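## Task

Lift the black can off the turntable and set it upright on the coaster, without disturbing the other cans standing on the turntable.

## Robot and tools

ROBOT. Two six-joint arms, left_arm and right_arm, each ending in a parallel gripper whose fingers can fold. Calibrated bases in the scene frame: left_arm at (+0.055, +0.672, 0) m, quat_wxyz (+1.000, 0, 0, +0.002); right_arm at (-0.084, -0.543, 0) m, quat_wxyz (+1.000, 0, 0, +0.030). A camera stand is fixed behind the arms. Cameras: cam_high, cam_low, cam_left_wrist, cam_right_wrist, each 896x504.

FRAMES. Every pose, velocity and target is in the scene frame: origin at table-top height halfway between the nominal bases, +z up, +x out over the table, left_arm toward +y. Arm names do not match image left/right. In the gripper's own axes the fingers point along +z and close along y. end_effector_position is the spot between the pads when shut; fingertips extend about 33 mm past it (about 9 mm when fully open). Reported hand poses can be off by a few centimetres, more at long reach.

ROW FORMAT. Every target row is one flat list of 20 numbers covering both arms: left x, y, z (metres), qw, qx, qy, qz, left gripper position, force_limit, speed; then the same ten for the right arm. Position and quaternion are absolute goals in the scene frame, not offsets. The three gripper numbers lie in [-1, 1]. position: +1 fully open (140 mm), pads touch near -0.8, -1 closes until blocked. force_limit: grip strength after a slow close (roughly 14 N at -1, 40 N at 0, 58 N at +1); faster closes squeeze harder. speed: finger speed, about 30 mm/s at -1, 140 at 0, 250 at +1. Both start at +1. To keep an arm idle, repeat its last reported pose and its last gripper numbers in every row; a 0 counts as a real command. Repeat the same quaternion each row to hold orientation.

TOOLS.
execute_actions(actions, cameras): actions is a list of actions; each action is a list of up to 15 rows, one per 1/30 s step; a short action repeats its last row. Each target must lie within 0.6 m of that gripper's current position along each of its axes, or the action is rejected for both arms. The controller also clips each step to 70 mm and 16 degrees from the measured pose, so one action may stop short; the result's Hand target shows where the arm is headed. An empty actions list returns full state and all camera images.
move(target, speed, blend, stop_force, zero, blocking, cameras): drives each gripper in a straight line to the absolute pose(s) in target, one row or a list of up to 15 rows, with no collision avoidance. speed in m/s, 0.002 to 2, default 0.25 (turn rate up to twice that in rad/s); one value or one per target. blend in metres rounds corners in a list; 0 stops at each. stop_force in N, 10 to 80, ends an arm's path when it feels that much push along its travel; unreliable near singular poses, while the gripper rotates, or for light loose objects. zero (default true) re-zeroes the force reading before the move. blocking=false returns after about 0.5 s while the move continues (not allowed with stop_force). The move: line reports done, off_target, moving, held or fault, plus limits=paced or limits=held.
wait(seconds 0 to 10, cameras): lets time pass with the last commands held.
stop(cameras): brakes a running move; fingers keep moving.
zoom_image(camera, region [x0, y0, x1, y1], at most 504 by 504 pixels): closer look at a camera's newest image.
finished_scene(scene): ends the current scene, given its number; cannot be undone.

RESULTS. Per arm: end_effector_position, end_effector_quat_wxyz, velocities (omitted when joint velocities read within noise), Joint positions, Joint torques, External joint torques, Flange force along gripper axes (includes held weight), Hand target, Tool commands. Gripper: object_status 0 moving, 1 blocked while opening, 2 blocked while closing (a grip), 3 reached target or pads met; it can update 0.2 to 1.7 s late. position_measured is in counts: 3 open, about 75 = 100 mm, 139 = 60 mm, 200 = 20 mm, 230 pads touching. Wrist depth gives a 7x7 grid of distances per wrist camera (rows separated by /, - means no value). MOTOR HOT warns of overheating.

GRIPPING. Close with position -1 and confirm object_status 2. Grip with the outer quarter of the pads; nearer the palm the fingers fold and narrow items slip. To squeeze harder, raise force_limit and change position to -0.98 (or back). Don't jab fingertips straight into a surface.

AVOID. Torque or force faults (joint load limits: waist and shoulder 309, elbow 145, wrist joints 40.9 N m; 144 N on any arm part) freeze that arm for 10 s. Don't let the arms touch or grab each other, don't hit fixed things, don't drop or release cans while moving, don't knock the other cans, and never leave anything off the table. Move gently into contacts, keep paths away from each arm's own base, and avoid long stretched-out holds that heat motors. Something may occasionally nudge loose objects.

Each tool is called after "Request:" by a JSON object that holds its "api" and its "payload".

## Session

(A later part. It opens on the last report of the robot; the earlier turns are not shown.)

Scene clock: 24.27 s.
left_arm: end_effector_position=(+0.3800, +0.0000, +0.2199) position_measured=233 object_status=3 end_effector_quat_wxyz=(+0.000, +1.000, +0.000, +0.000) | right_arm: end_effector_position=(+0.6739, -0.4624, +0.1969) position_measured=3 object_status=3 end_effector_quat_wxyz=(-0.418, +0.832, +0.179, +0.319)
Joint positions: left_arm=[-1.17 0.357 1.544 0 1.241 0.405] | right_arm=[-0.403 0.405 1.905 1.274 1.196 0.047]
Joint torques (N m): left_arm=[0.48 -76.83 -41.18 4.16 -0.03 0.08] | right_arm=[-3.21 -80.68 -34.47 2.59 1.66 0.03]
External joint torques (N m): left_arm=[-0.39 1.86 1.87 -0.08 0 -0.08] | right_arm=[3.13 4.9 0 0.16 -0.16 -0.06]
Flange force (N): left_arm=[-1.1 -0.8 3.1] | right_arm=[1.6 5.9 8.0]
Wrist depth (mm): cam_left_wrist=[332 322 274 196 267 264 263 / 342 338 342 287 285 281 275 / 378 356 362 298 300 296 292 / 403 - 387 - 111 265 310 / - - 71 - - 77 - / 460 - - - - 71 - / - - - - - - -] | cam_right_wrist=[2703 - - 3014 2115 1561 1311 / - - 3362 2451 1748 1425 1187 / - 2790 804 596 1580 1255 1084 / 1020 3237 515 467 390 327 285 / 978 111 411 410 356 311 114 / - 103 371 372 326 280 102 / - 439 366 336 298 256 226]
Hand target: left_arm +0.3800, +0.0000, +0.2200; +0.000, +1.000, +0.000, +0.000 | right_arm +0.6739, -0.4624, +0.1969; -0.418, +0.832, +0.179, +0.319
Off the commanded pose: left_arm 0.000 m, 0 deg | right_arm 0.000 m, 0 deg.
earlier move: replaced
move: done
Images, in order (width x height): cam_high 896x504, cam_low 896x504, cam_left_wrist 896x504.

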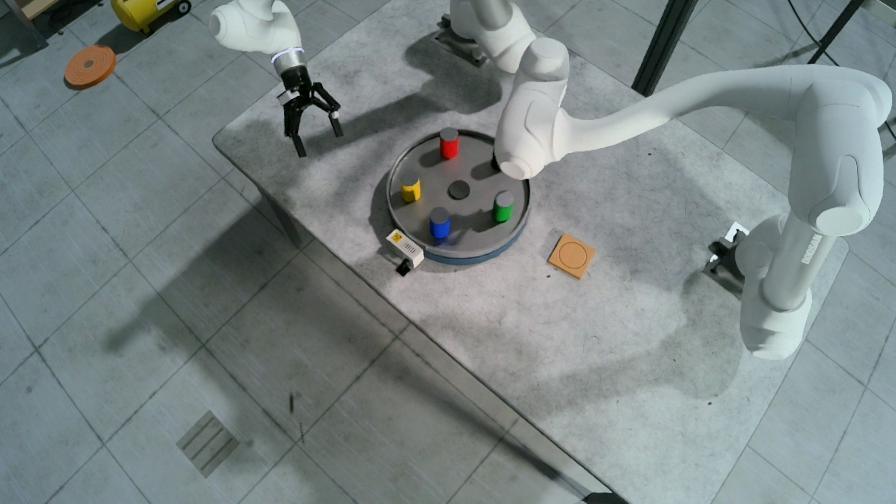

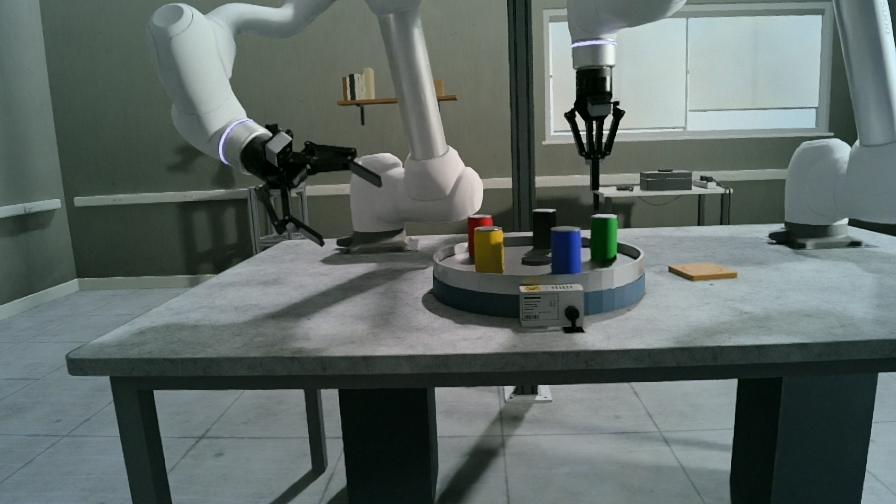

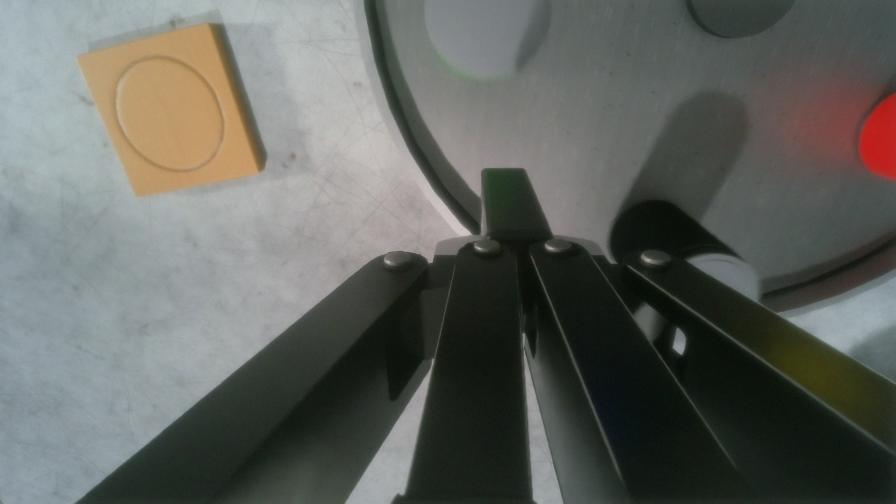

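Request:
{"api": "move", "payload": {"target": [[0.519,0.007,0.20,0,1,0,0,0.4,1,-0.1,0.6739,-0.4624,0.1969,-0.418,0.832,0.179,0.319,1,1,1],[0.519,0.007,0.142,0,1,0,0,0.4,1,-0.1,0.6739,-0.4624,0.1969,-0.418,0.832,0.179,0.319,1,1,1]], "speed": 0.25, "blend": [0.02,0]}}

Request:
{"api": "move", "payload": {"target": [0.519,0.007,0.132,0,1,0,0,0.4,1,-0.1,0.6739,-0.4624,0.1969,-0.418,0.832,0.179,0.319,1,1,1], "speed": 0.005, "blocking": false, "cameras": ["cam_left_wrist"]}}

Scene clock: 25.83 s.
left_arm: end_effector_position=(+0.5190, +0.0070, +0.1421) position_measured=78 object_status=3 end_effector_quat_wxyz=(+0.000, +1.000, +0.000, +0.000) | right_arm: end_effector_position=(+0.6739, -0.4624, +0.1969) position_measured=3 object_status=3 end_effector_quat_wxyz=(-0.418, +0.832, +0.179, +0.319)
Joint positions: left_arm=[-1.007 0.499 1.48 0 1.162 0.567] | right_arm=[-0.403 0.405 1.905 1.274 1.196 0.047]
Joint torques (N m): left_arm=[0.85 -88.97 -39.95 4.03 -0.1 0.09] | right_arm=[-3.22 -80.78 -34.55 2.61 1.65 0.02]
External joint torques (N m): left_arm=[-0.94 1.58 1.71 -0.07 0.07 -0.09] | right_arm=[3.02 4.98 0.05 0.16 -0.16 -0.05]
Flange force (N): left_arm=[-2.0 -0.6 2.5] | right_arm=[1.5 6.0 7.9]
Wrist depth (mm): cam_left_wrist=[- 255 - 201 198 123 117 / 276 270 - 212 210 207 205 / - 286 229 226 223 216 215 / - - 137 234 234 122 221 / - 85 241 176 246 132 - / - - 345 167 267 268 - / - - - 290 291 275 -] | cam_right_wrist=[- - - 2622 2081 1534 1273 / - - 3406 2406 1808 1387 1187 / - - 790 592 1473 1267 1097 / 418 533 510 472 392 329 286 / 964 112 443 409 355 311 114 / - 111 339 371 325 279 102 / - 439 358 338 299 257 226]
Hand target: left_arm +0.5190, +0.0070, +0.1420; +0.000, +1.000, +0.000, +0.000 | right_arm +0.6739, -0.4624, +0.1969; -0.418, +0.832, +0.179, +0.319
Off the commanded pose: left_arm 0.000 m, 0 deg | right_arm 0.000 m, 0 deg.
move: done

Scene clock: 26.33 s.
left_arm: end_effector_position=(+0.5190, +0.0070, +0.1399) position_measured=78 object_status=3 end_effector_quat_wxyz=(+0.000, +1.000, +0.000, +0.000) end_effector_velocity=(+0.000, +0.000, -0.005) end_effector_angular_velocity=(+0.000, +0.000, +0.000) | right_arm: end_effector_position=(+0.6739, -0.4624, +0.1969) position_measured=3 object_status=3 end_effector_quat_wxyz=(-0.418, +0.832, +0.179, +0.319)
Joint positions: left_arm=[-1.007 0.501 1.482 0 1.159 0.567] | right_arm=[-0.403 0.405 1.905 1.274 1.196 0.047]
Joint velocities: left_arm=[0 0.003 0.004 0 -0.007 0] | right_arm=[within noise]
Joint torques (N m): left_arm=[0.85 -90.39 -39.58 4.05 -0.18 0.08] | right_arm=[-3.31 -80.82 -34.44 2.61 1.63 0]
External joint torques (N m): left_arm=[-1.24 3.15 1.42 -0.11 0.15 -0.08] | right_arm=[3.28 5.05 -0.04 0.15 -0.13 -0.03]
Flange force (N): left_arm=[-0.5 2.1 3.1] | right_arm=[1.8 6.1 8.2]
Wrist depth (mm): cam_left_wrist=[- 263 259 198 192 192 192 / - 270 259 211 125 200 202 / - - 204 224 131 211 214 / - - 137 238 236 122 219 / - 85 242 253 248 133 - / - - 347 255 259 265 - / - - - 201 187 287 -] | cam_right_wrist=[2790 3237 - 2882 2017 1561 1318 / - 2980 3592 2321 1772 1441 1197 / - 3544 795 601 1490 1267 1093 / 420 950 564 464 397 328 287 / 978 119 383 414 362 310 114 / - 103 398 369 327 280 102 / - 434 365 340 299 256 227]
Hand target: left_arm +0.5190, +0.0070, +0.1395; +0.000, +1.000, +0.000, +0.000 | right_arm +0.6739, -0.4624, +0.1969; -0.418, +0.832, +0.179, +0.319
Tool commands: left_gripper/position=+0.4 left_gripper/force_limit=+1.0 left_gripper/speed=-0.1 right_gripper/position=+1.0 right_gripper/force_limit=+1.0 right_gripper/speed=+1.0
Off the commanded pose: left_arm 0.008 m, 0 deg | right_arm 0.000 m, 0 deg.
move: running
Images, in order (width x height): cam_left_wrist 896x504.

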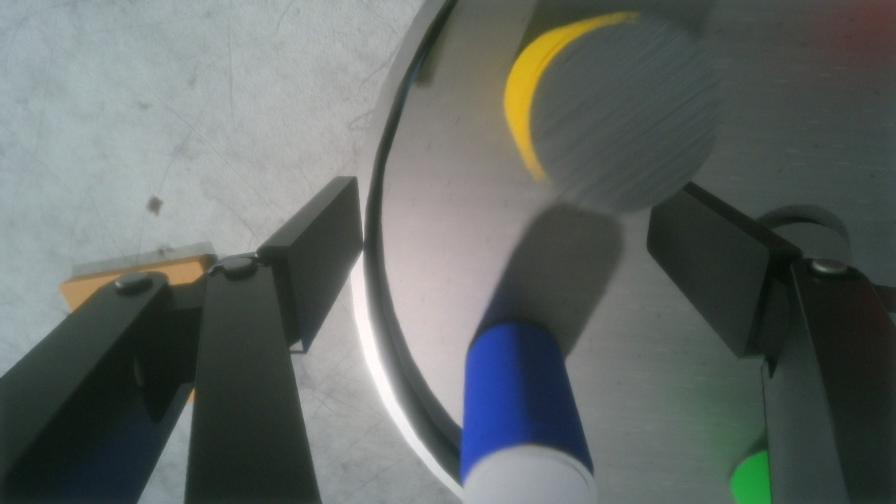

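Request:
{"api": "wait", "payload": {"seconds": 10}}

Request:
{"api": "wait", "payload": {"seconds": 1.83}}

Request:
{"api": "move", "payload": {"target": [0.38,0.007,0.132,0,1,0,0,0.4,1,-0.1,0.6739,-0.4624,0.1969,-0.418,0.832,0.179,0.319,1,1,1], "speed": 0.115, "blocking": false, "cameras": ["cam_left_wrist"]}}

Request:
{"api": "move", "payload": {"target": [[0.405,-0.006,0.132,0,1,0,0,-1,1,-0.1,0.6739,-0.4624,0.1969,-0.418,0.832,0.179,0.319,1,1,1],[0.38,0.0,0.22,0,1,0,0,-1,1,-0.1,0.6739,-0.4624,0.1969,-0.418,0.832,0.179,0.319,1,1,1]], "speed": [0.115,0.15], "blend": [0.01,0], "cameras": ["cam_high","cam_low","cam_left_wrist"]}}

Scene clock: 28.07 s.
left_arm: end_effector_position=(+0.5190, +0.0070, +0.1320) position_measured=78 object_status=3 end_effector_quat_wxyz=(+0.000, +1.000, +0.000, +0.000) | right_arm: end_effector_position=(+0.6739, -0.4624, +0.1969) position_measured=3 object_status=3 end_effector_quat_wxyz=(-0.418, +0.832, +0.179, +0.319)
Joint positions: left_arm=[-1.007 0.506 1.489 0 1.146 0.567] | right_arm=[-0.403 0.405 1.905 1.274 1.196 0.047]
Joint torques (N m): left_arm=[-0.03 -89.71 -39.91 3.97 -0.14 0.07] | right_arm=[-3.39 -80.57 -34.45 2.62 1.63 0]
External joint torques (N m): left_arm=[-0.25 1.97 1.9 -0.04 0.11 -0.07] | right_arm=[3.29 4.89 -0.02 0.14 -0.14 -0.02]
Flange force (N): left_arm=[-1.2 -1.0 2.9] | right_arm=[1.7 5.8 8.1]
Wrist depth (mm): cam_left_wrist=[- 253 - 192 136 110 186 / 263 262 258 203 119 115 194 / 274 - 228 216 215 124 206 / - - 137 229 226 122 213 / - 85 225 247 241 133 - / - - - 263 255 255 - / - - - 277 223 277 -] | cam_right_wrist=[- 4229 - 2820 2098 1589 1345 / - 3237 2946 2321 1860 1425 1203 / - 3237 840 608 1516 1267 1066 / 428 933 493 467 397 327 287 / 993 111 410 412 357 311 114 / - 103 412 374 325 278 102 / - 311 355 340 297 255 225]
Hand target: left_arm +0.5190, +0.0070, +0.1320; +0.000, +1.000, +0.000, +0.000 | right_arm +0.6739, -0.4624, +0.1969; -0.418, +0.832, +0.179, +0.319
Tool commands: left_gripper/position=+0.4 left_gripper/force_limit=+1.0 left_gripper/speed=-0.1 right_gripper/position=+1.0 right_gripper/force_limit=+1.0 right_gripper/speed=+1.0
Off the commanded pose: left_arm 0.000 m, 0 deg | right_arm 0.000 m, 0 deg.
earlier move: done
wait: 1.53 of 10 s (the move ended)

Scene clock: 29.90 s.
left_arm: end_effector_position=(+0.5190, +0.0070, +0.1320) position_measured=78 object_status=3 end_effector_quat_wxyz=(+0.000, +1.000, +0.000, +0.000) | right_arm: end_effector_position=(+0.6739, -0.4624, +0.1969) position_measured=3 object_status=3 end_effector_quat_wxyz=(-0.418, +0.832, +0.179, +0.319)
Joint positions: left_arm=[-1.007 0.506 1.489 0 1.146 0.567] | right_arm=[-0.403 0.405 1.905 1.274 1.196 0.047]
Joint torques (N m): left_arm=[0.63 -89.23 -39.87 4.02 -0.15 0.07] | right_arm=[-3.37 -80.88 -34.41 2.63 1.63 0.02]
External joint torques (N m): left_arm=[-0.53 1.32 1.81 -0.07 0.12 -0.07] | right_arm=[3.2 5.29 -0.02 0.14 -0.14 -0.05]
Flange force (N): left_arm=[-1.9 -1.4 2.3] | right_arm=[1.7 6.5 8.3]
Wrist depth (mm): cam_left_wrist=[- - - 191 191 187 185 / 267 - 253 199 199 197 194 / 283 - 195 - 210 206 206 / - - 137 - 228 122 213 / - 85 236 247 242 233 - / - - - 262 255 255 - / - - - 276 224 275 -] | cam_right_wrist=[- - 2980 2850 2081 1552 1285 / - 3592 3278 2406 1772 1410 1181 / - 2820 795 601 1457 1279 1102 / 427 886 502 468 398 328 284 / 964 111 435 413 356 310 114 / - 103 406 370 324 278 102 / - 304 341 338 297 256 225]
Hand target: left_arm +0.5190, +0.0070, +0.1320; +0.000, +1.000, +0.000, +0.000 | right_arm +0.6739, -0.4624, +0.1969; -0.418, +0.832, +0.179, +0.319
Tool commands: left_gripper/position=+0.4 left_gripper/force_limit=+1.0 left_gripper/speed=-0.1 right_gripper/position=+1.0 right_gripper/force_limit=+1.0 right_gripper/speed=+1.0
Off the commanded pose: left_arm 0.000 m, 0 deg | right_arm 0.000 m, 0 deg.
wait: 1.83 s; at rest by 0.17 s

Scene clock: 30.40 s.
left_arm: end_effector_position=(+0.4734, +0.0071, +0.1319) position_measured=78 object_status=3 end_effector_quat_wxyz=(+0.000, +1.000, +0.000, +0.000) end_effector_velocity=(-0.115, +0.000, +0.000) end_effector_angular_velocity=(-0.001, +0.000, +0.000) | right_arm: end_effector_position=(+0.6739, -0.4624, +0.1969) position_measured=3 object_status=3 end_effector_quat_wxyz=(-0.418, +0.832, +0.179, +0.319)
Joint positions: left_arm=[-1.056 0.469 1.548 0 1.125 0.518] | right_arm=[-0.403 0.405 1.905 1.274 1.196 0.047]
Joint velocities: left_arm=[-0.127 -0.089 0.139 -0.001 -0.05 -0.126] | right_arm=[within noise]
Joint torques (N m): left_arm=[-0.1 -86.09 -38.99 3.91 -0.15 0.07] | right_arm=[-3.22 -80.75 -34.48 2.58 1.61 0.05]
External joint torques (N m): left_arm=[0.48 1.59 1.28 0.01 0.12 -0.07] | right_arm=[3.42 4.95 0.04 0.16 -0.11 -0.08]
Flange force (N): left_arm=[0.2 -0.7 2.1] | right_arm=[1.6 5.8 8.3]
Wrist depth (mm): cam_left_wrist=[250 251 - 192 190 187 185 / - - 202 203 201 198 193 / 283 - 203 174 211 204 199 / 285 281 121 - 224 122 207 / - 85 - - 242 132 - / - - 337 257 257 247 - / - - - 261 274 203 -] | cam_right_wrist=[- 3278 - 2850 1987 1561 1324 / - - 3973 2497 1796 1417 1171 / - - 715 623 1482 1243 1093 / 532 - 503 466 419 331 287 / 420 111 448 413 355 312 114 / - 103 353 373 324 278 102 / - 432 341 340 297 256 225]
Hand target: left_arm +0.4648, +0.0071, +0.1320; +0.000, +1.000, +0.000, +0.000 | right_arm +0.6739, -0.4624, +0.1969; -0.418, +0.832, +0.179, +0.319
Tool commands: left_gripper/position=+0.4 left_gripper/force_limit=+1.0 left_gripper/speed=-0.1 right_gripper/position=+1.0 right_gripper/force_limit=+1.0 right_gripper/speed=+1.0
Off the commanded pose: left_arm 0.093 m, 0 deg | right_arm 0.000 m, 0 deg.
move: running
Images, in order (width x height): cam_left_wrist 896x504.

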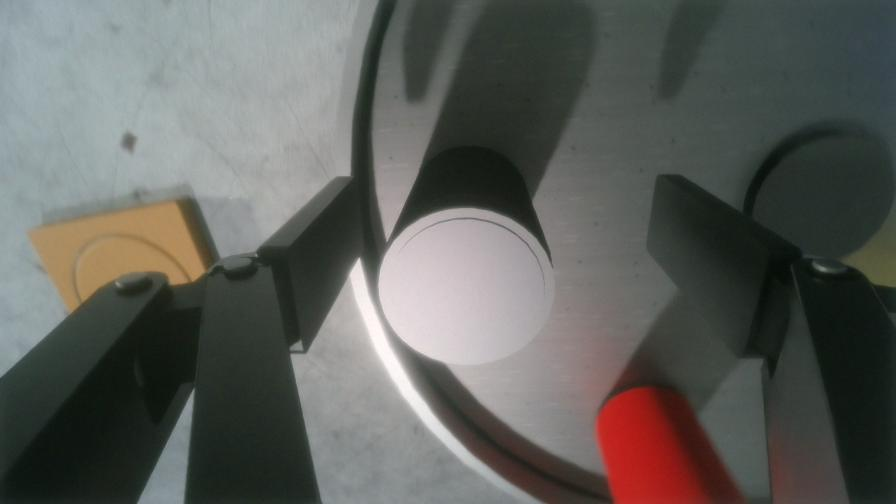

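Scene clock: 31.87 s.
left_arm: end_effector_position=(+0.3800, +0.0000, +0.2199) position_measured=157 object_status=2 end_effector_quat_wxyz=(+0.000, +1.000, +0.000, +0.000) | right_arm: end_effector_position=(+0.6739, -0.4624, +0.1969) position_measured=3 object_status=3 end_effector_quat_wxyz=(-0.418, +0.832, +0.179, +0.319)
Joint positions: left_arm=[-1.17 0.357 1.544 0 1.241 0.405] | right_arm=[-0.403 0.405 1.905 1.274 1.196 0.047]
Joint torques (N m): left_arm=[0.59 -78.26 -42.36 4.18 -0.22 0.11] | right_arm=[-3.13 -80.52 -34.47 2.59 1.64 0.01]
External joint torques (N m): left_arm=[-0.76 2.93 2.95 -0.1 0.2 -0.11] | right_arm=[3.1 4.75 0.01 0.16 -0.15 -0.04]
Flange force (N): left_arm=[-1.8 -1.1 4.6] | right_arm=[1.6 5.7 7.8]
Wrist depth (mm): cam_left_wrist=[- 323 326 274 269 264 263 / - 337 - 288 284 281 275 / - 355 - 164 183 297 290 / - - - - 122 308 308 / - - - - 122 - - / - - - 446 - - - / - - - 476 - - -] | cam_right_wrist=[2362 - - 2980 1987 1609 1279 / 2280 - 3278 2474 1760 1395 1208 / - 2676 846 593 1482 1267 1102 / 1012 1220 502 467 394 328 286 / 947 111 443 419 357 312 114 / - 97 340 374 324 279 102 / - 437 357 337 298 256 226]
Hand target: left_arm +0.3800, +0.0000, +0.2200; +0.000, +1.000, +0.000, +0.000 | right_arm +0.6739, -0.4624, +0.1969; -0.418, +0.832, +0.179, +0.319
Off the commanded pose: left_arm 0.000 m, 0 deg | right_arm 0.000 m, 0 deg.
earlier move: replaced
move: done
Images, in order (width x height): cam_high 896x504, cam_low 896x504, cam_left_wrist 896x504.

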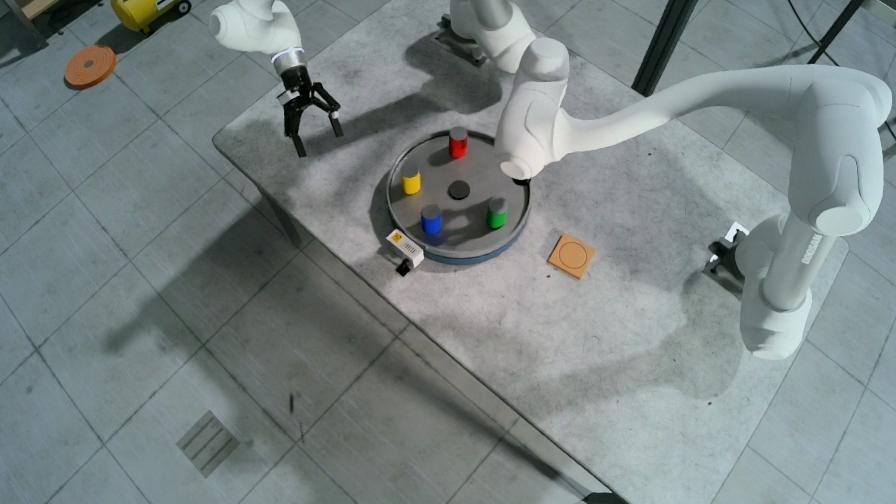

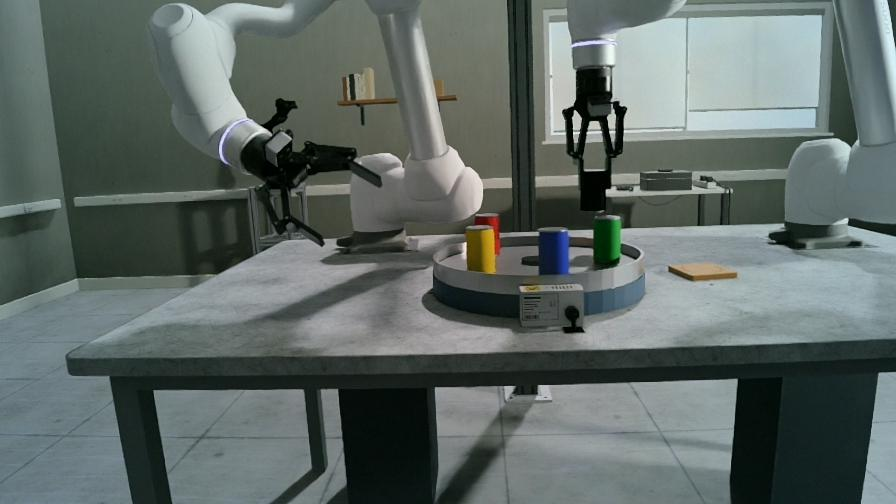

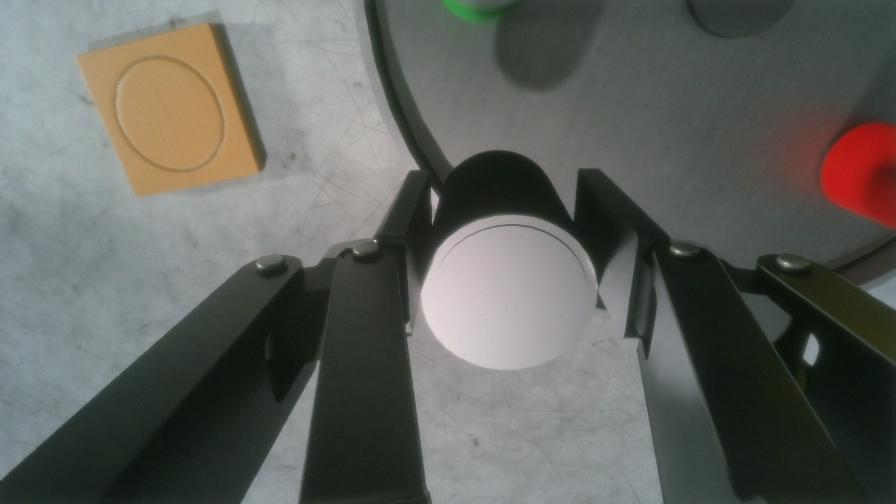

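Request:
{"api": "move", "payload": {"target": [[0.39,0.12,0.21,0,1,0,0,-1,1,-0.1,0.6739,-0.4624,0.1969,-0.418,0.832,0.179,0.319,1,1,1],[0.408,0.23,0.12,0,1,0,0,-1,1,-0.1,0.6739,-0.4624,0.1969,-0.418,0.832,0.179,0.319,1,1,1]], "speed": 0.25, "blend": [0.03,0], "cameras": ["cam_high","cam_low","cam_left_wrist"]}}

Request:
{"api": "zoom_image", "payload": {"camera": "cam_low", "region": [640, 180, 780, 300]}}

Scene clock: 33.50 s.
left_arm: end_effector_position=(+0.4080, +0.2300, +0.1200) position_measured=157 object_status=2 end_effector_quat_wxyz=(+0.000, +1.000, +0.000, +0.000) | right_arm: end_effector_position=(+0.6739, -0.4624, +0.1969) position_measured=3 object_status=3 end_effector_quat_wxyz=(-0.418, +0.832, +0.179, +0.319)
Joint positions: left_arm=[-0.961 0.163 2 0 0.979 0.613] | right_arm=[-0.403 0.405 1.905 1.274 1.196 0.047]
Joint torques (N m): left_arm=[1.43 -53.84 -36.93 3.57 -0.1 0.1] | right_arm=[-3.16 -80.67 -34.47 2.59 1.62 0.01]
External joint torques (N m): left_arm=[-1.36 2.38 2.21 0.03 0.06 -0.1] | right_arm=[3 4.98 0.02 0.18 -0.12 -0.04]
Flange force (N): left_arm=[-2.4 1.1 4.4] | right_arm=[1.5 6.1 7.8]
Wrist depth (mm): cam_left_wrist=[238 236 - - 225 - 219 / 251 249 - 233 229 239 214 / 268 268 262 173 172 251 224 / 287 280 274 134 122 259 229 / - - - - - - - / - - - - - - - / - - - - 336 - -] | cam_right_wrist=[2914 2946 - 2820 2081 1570 1318 / - 3049 3085 2451 1772 1441 1176 / 2850 1249 927 580 1473 1237 1088 / 685 - 500 474 393 331 285 / 947 111 447 411 352 310 114 / - 103 364 374 322 280 102 / - 440 340 337 298 257 226]
Hand target: left_arm +0.4080, +0.2300, +0.1200; +0.000, +1.000, +0.000, +0.000 | right_arm +0.6739, -0.4624, +0.1969; -0.418, +0.832, +0.179, +0.319
Off the commanded pose: left_arm 0.000 m, 0 deg | right_arm 0.000 m, 0 deg.
move: done
Images, in order (width x height): cam_high 896x504, cam_low 896x504, cam_left_wrist 896x504.

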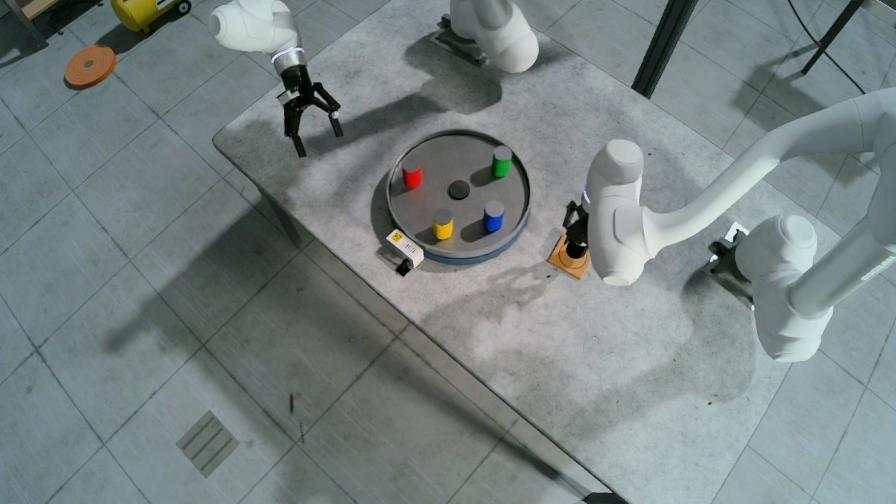

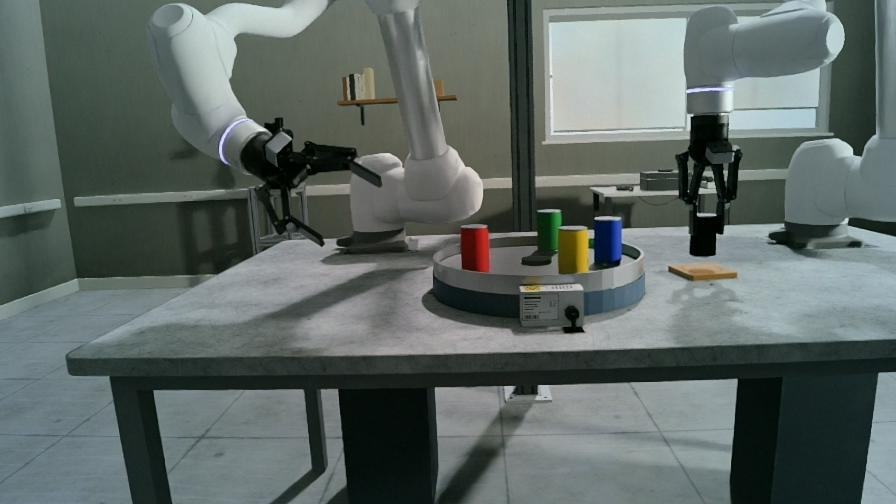

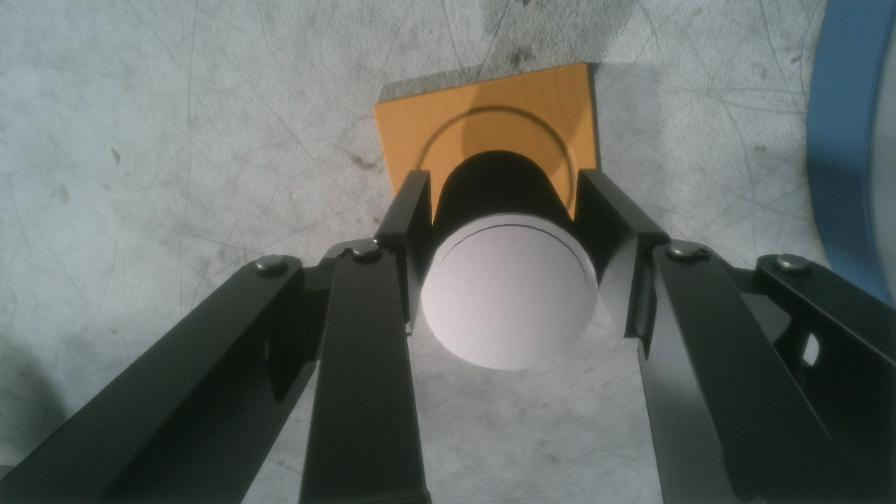

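Scaled by 3.600.

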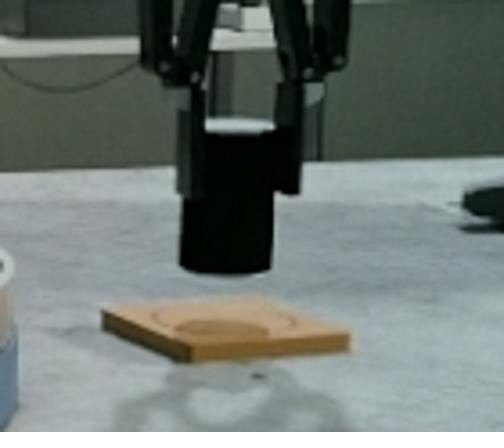

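Request:
{"api": "move", "payload": {"target": [0.408,0.23,0.097,0,1,0,0,-1,1,-0.1,0.6739,-0.4624,0.1969,-0.418,0.832,0.179,0.319,1,1,1], "speed": 0.06}}

Request:
{"api": "move", "payload": {"target": [0.408,0.23,0.076,0,1,0,0,-1,1,-0.1,0.6739,-0.4624,0.1969,-0.418,0.832,0.179,0.319,1,1,1], "speed": 0.012, "stop_force": 10, "cameras": ["cam_low","cam_left_wrist"]}}

Request:
{"api": "zoom_image", "payload": {"camera": "cam_low", "region": [640, 180, 780, 300]}}

Scene clock: 34.40 s.
left_arm: end_effector_position=(+0.4080, +0.2300, +0.0970) position_measured=157 object_status=2 end_effector_quat_wxyz=(+0.000, +1.000, +0.000, +0.000) | right_arm: end_effector_position=(+0.6739, -0.4624, +0.1969) position_measured=3 object_status=3 end_effector_quat_wxyz=(-0.418, +0.832, +0.179, +0.319)
Joint positions: left_arm=[-0.961 0.186 2.021 0 0.934 0.613] | right_arm=[-0.403 0.405 1.905 1.274 1.196 0.047]
Joint torques (N m): left_arm=[0.9 -55.36 -35.94 3.59 -0.07 0.01] | right_arm=[-3.25 -80.6 -34.5 2.61 1.67 0]
External joint torques (N m): left_arm=[-0.82 2.51 2.32 -0.11 0.03 -0.01] | right_arm=[3.23 4.87 0.04 0.14 -0.18 -0.03]
Flange force (N): left_arm=[-1.6 0.4 4.7] | right_arm=[1.6 5.7 8.1]
Wrist depth (mm): cam_left_wrist=[- - 208 - 206 201 - / - 229 228 212 209 215 204 / - 233 237 173 183 227 230 / 266 - - - 122 109 235 / - - - - - - - / - - - 282 283 - - / - - - - 305 - -] | cam_right_wrist=[- - - 2882 2049 1561 1311 / - - 3049 2384 1873 1359 1208 / - - 895 596 1473 1273 1097 / 683 961 538 467 390 329 286 / 954 111 407 414 340 310 115 / - 97 408 367 324 280 102 / - 440 362 339 299 257 225]
Hand target: left_arm +0.4080, +0.2300, +0.0970; +0.000, +1.000, +0.000, +0.000 | right_arm +0.6739, -0.4624, +0.1969; -0.418, +0.832, +0.179, +0.319
Off the commanded pose: left_arm 0.000 m, 0 deg | right_arm 0.000 m, 0 deg.
move: done

Scene clock: 35.53 s.
left_arm: end_effector_position=(+0.4081, +0.2299, +0.0905) position_measured=157 object_status=2 end_effector_quat_wxyz=(+0.000, +1.000, +0.000, +0.000) | right_arm: end_effector_position=(+0.6739, -0.4624, +0.1969) position_measured=3 object_status=3 end_effector_quat_wxyz=(-0.418, +0.832, +0.179, +0.319)
Joint positions: left_arm=[-0.961 0.193 2.027 0 0.921 0.613] | right_arm=[-0.403 0.405 1.905 1.274 1.196 0.047]
Joint torques (N m): left_arm=[-1.29 -39.05 -24.9 2.9 -1.93 -0.03] | right_arm=[-3.35 -80.78 -34.5 2.59 1.64 0]
External joint torques (N m): left_arm=[1.27 -13.98 -8.31 0.53 1.9 0.03] | right_arm=[3.38 5.05 0.06 0.16 -0.14 -0.03]
Flange force (N): left_arm=[-0.7 -4.6 -26.1] | right_arm=[1.6 5.9 8.4]
Wrist depth (mm): cam_left_wrist=[- 209 208 - - 200 195 / - - 216 206 203 208 202 / - - 231 176 184 225 - / - - - 135 122 228 - / - - - - - - - / - - - - - - - / - - - 307 - - -] | cam_right_wrist=[- - - 3085 2017 1629 1298 / - 3406 3049 2300 1784 1482 1171 / - 3122 917 583 1449 1273 1088 / 647 1130 513 469 394 328 287 / 933 111 445 407 356 311 114 / - 111 410 372 325 278 102 / - 445 365 338 298 256 226]
Hand target: left_arm +0.4081, +0.2299, +0.0905; +0.000, +1.000, +0.000, +0.000 | right_arm +0.6739, -0.4624, +0.1969; -0.418, +0.832, +0.179, +0.319
Off the commanded pose: left_arm 0.015 m, 0 deg | right_arm 0.000 m, 0 deg.
move: contact (left_arm)
Images, in order (width x height): cam_low 896x504, cam_left_wrist 896x504.

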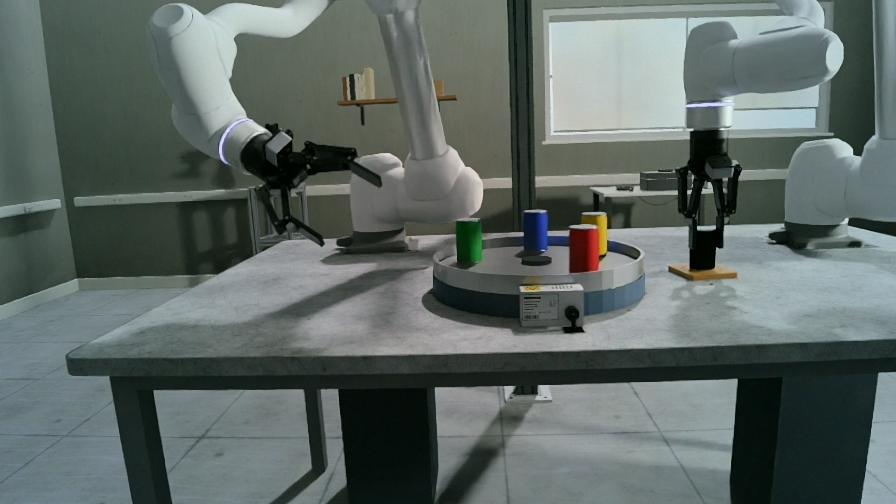

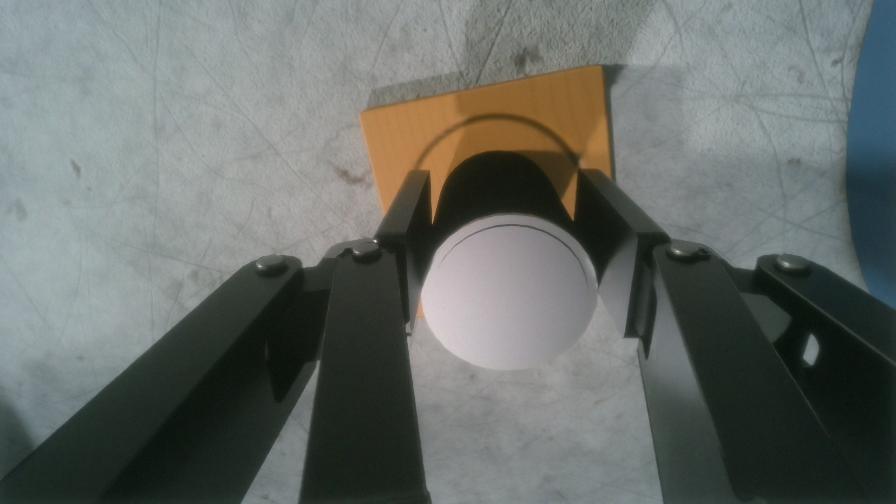

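Scaled by 3.600.

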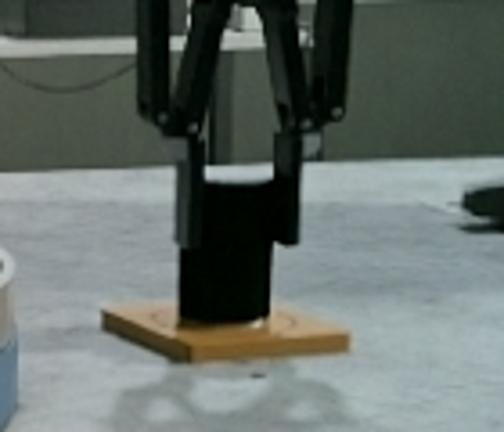

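Request:
{"api": "move", "payload": {"target": [0.408,0.230,0.0915,0,1,0,0,0.3,1,-0.7,0.6739,-0.4624,0.1969,-0.418,0.832,0.179,0.319,1,1,1]}}

Request:
{"api": "move", "payload": {"target": [0.408,0.230,0.23,0,1,0,0,0.3,1,-0.7,0.6739,-0.4624,0.1969,-0.418,0.832,0.179,0.319,1,1,1], "speed": 0.15, "cameras": ["cam_low"]}}

Scene clock: 36.57 s.
left_arm: end_effector_position=(+0.4080, +0.2300, +0.0915) position_measured=91 object_status=0 end_effector_quat_wxyz=(+0.000, +1.000, +0.000, +0.000) | right_arm: end_effector_position=(+0.6739, -0.4624, +0.1969) position_measured=3 object_status=3 end_effector_quat_wxyz=(-0.418, +0.832, +0.179, +0.319)
Joint positions: left_arm=[-0.961 0.192 2.026 0 0.924 0.613] | right_arm=[-0.403 0.405 1.905 1.274 1.196 0.047]
Joint torques (N m): left_arm=[0.76 -54.8 -35.12 3.52 -0.11 0.08] | right_arm=[-3.15 -80.77 -34.53 2.58 1.63 0.02]
External joint torques (N m): left_arm=[-0.5 1.63 1.8 -0.07 0.07 -0.08] | right_arm=[3.42 4.96 0.08 0.15 -0.13 -0.05]
Flange force (N): left_arm=[-1.4 -0.1 3.2] | right_arm=[1.6 5.7 8.3]
Wrist depth (mm): cam_left_wrist=[213 212 201 205 - 203 - / - - 219 207 203 - - / 243 232 226 212 210 136 - / - 245 112 139 223 124 - / - 85 255 - - 124 - / - - - - 285 - - / - - - - 295 - -] | cam_right_wrist=[2622 3973 - 3049 2065 1580 1338 / - - 2882 2428 1737 1457 1192 / - 2622 851 627 1482 1255 1079 / 671 1106 534 461 392 317 288 / 716 111 447 411 357 310 115 / - 103 342 364 322 278 102 / - 436 353 338 295 257 226]
Hand target: left_arm +0.4080, +0.2300, +0.0915; +0.000, +1.000, +0.000, +0.000 | right_arm +0.6739, -0.4624, +0.1969; -0.418, +0.832, +0.179, +0.319
Off the commanded pose: left_arm 0.000 m, 0 deg | right_arm 0.000 m, 0 deg.
move: done

Scene clock: 37.87 s.
left_arm: end_effector_position=(+0.4080, +0.2300, +0.2300) position_measured=91 object_status=3 end_effector_quat_wxyz=(+0.000, +1.000, +0.000, +0.000) | right_arm: end_effector_position=(+0.6739, -0.4624, +0.1969) position_measured=3 object_status=3 end_effector_quat_wxyz=(-0.418, +0.832, +0.179, +0.319)
Joint positions: left_arm=[-0.961 0.074 1.879 0 1.189 0.613] | right_arm=[-0.403 0.405 1.905 1.274 1.196 0.047]
Joint torques (N m): left_arm=[0.61 -48.31 -40.17 4.05 -0.12 0.07] | right_arm=[-3.13 -80.68 -34.43 2.59 1.63 -0.01]
External joint torques (N m): left_arm=[-0.65 1.77 1.41 -0.04 0.08 -0.07] | right_arm=[3.41 4.94 -0.01 0.14 -0.13 -0.02]
Flange force (N): left_arm=[-0.8 1.0 2.7] | right_arm=[1.8 5.8 8.3]
Wrist depth (mm): cam_left_wrist=[- - - - - - 271 / - 363 - 333 336 - 285 / - 394 - - 341 294 301 / - - 109 - 389 124 318 / - 85 - 421 415 - - / - - - - - - - / - - 501 500 517 - -] | cam_right_wrist=[- - - 2703 2017 1589 1318 / - 2980 3362 2406 1772 1441 1192 / - - 728 610 1457 1285 1093 / 1020 - 487 469 393 327 287 / 971 111 444 420 357 309 114 / - 103 412 373 323 280 102 / - 299 327 337 297 259 225]
Hand target: left_arm +0.4080, +0.2300, +0.2300; +0.000, +1.000, +0.000, +0.000 | right_arm +0.6739, -0.4624, +0.1969; -0.418, +0.832, +0.179, +0.319
Off the commanded pose: left_arm 0.000 m, 0 deg | right_arm 0.000 m, 0 deg.
move: done
Images, in order (width x height): cam_low 896x504.

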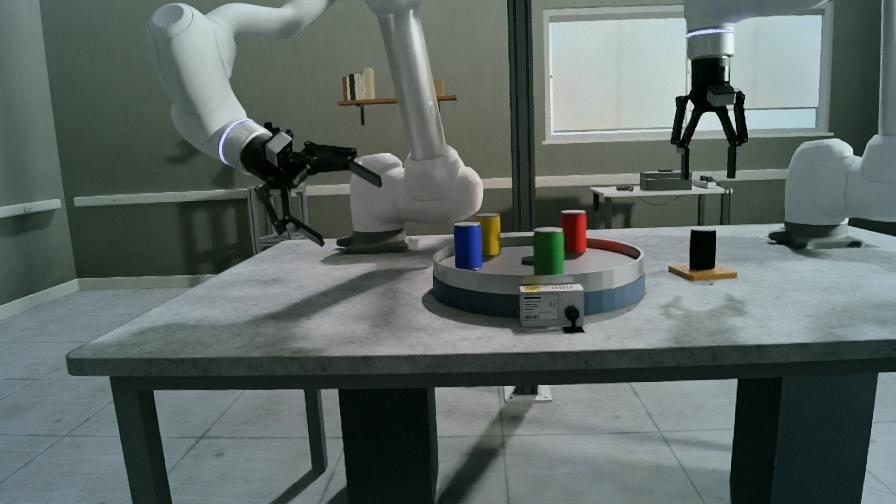

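Request:
{"api": "finished_scene", "payload": {"scene": 2}}

The scene is finished: the task was done.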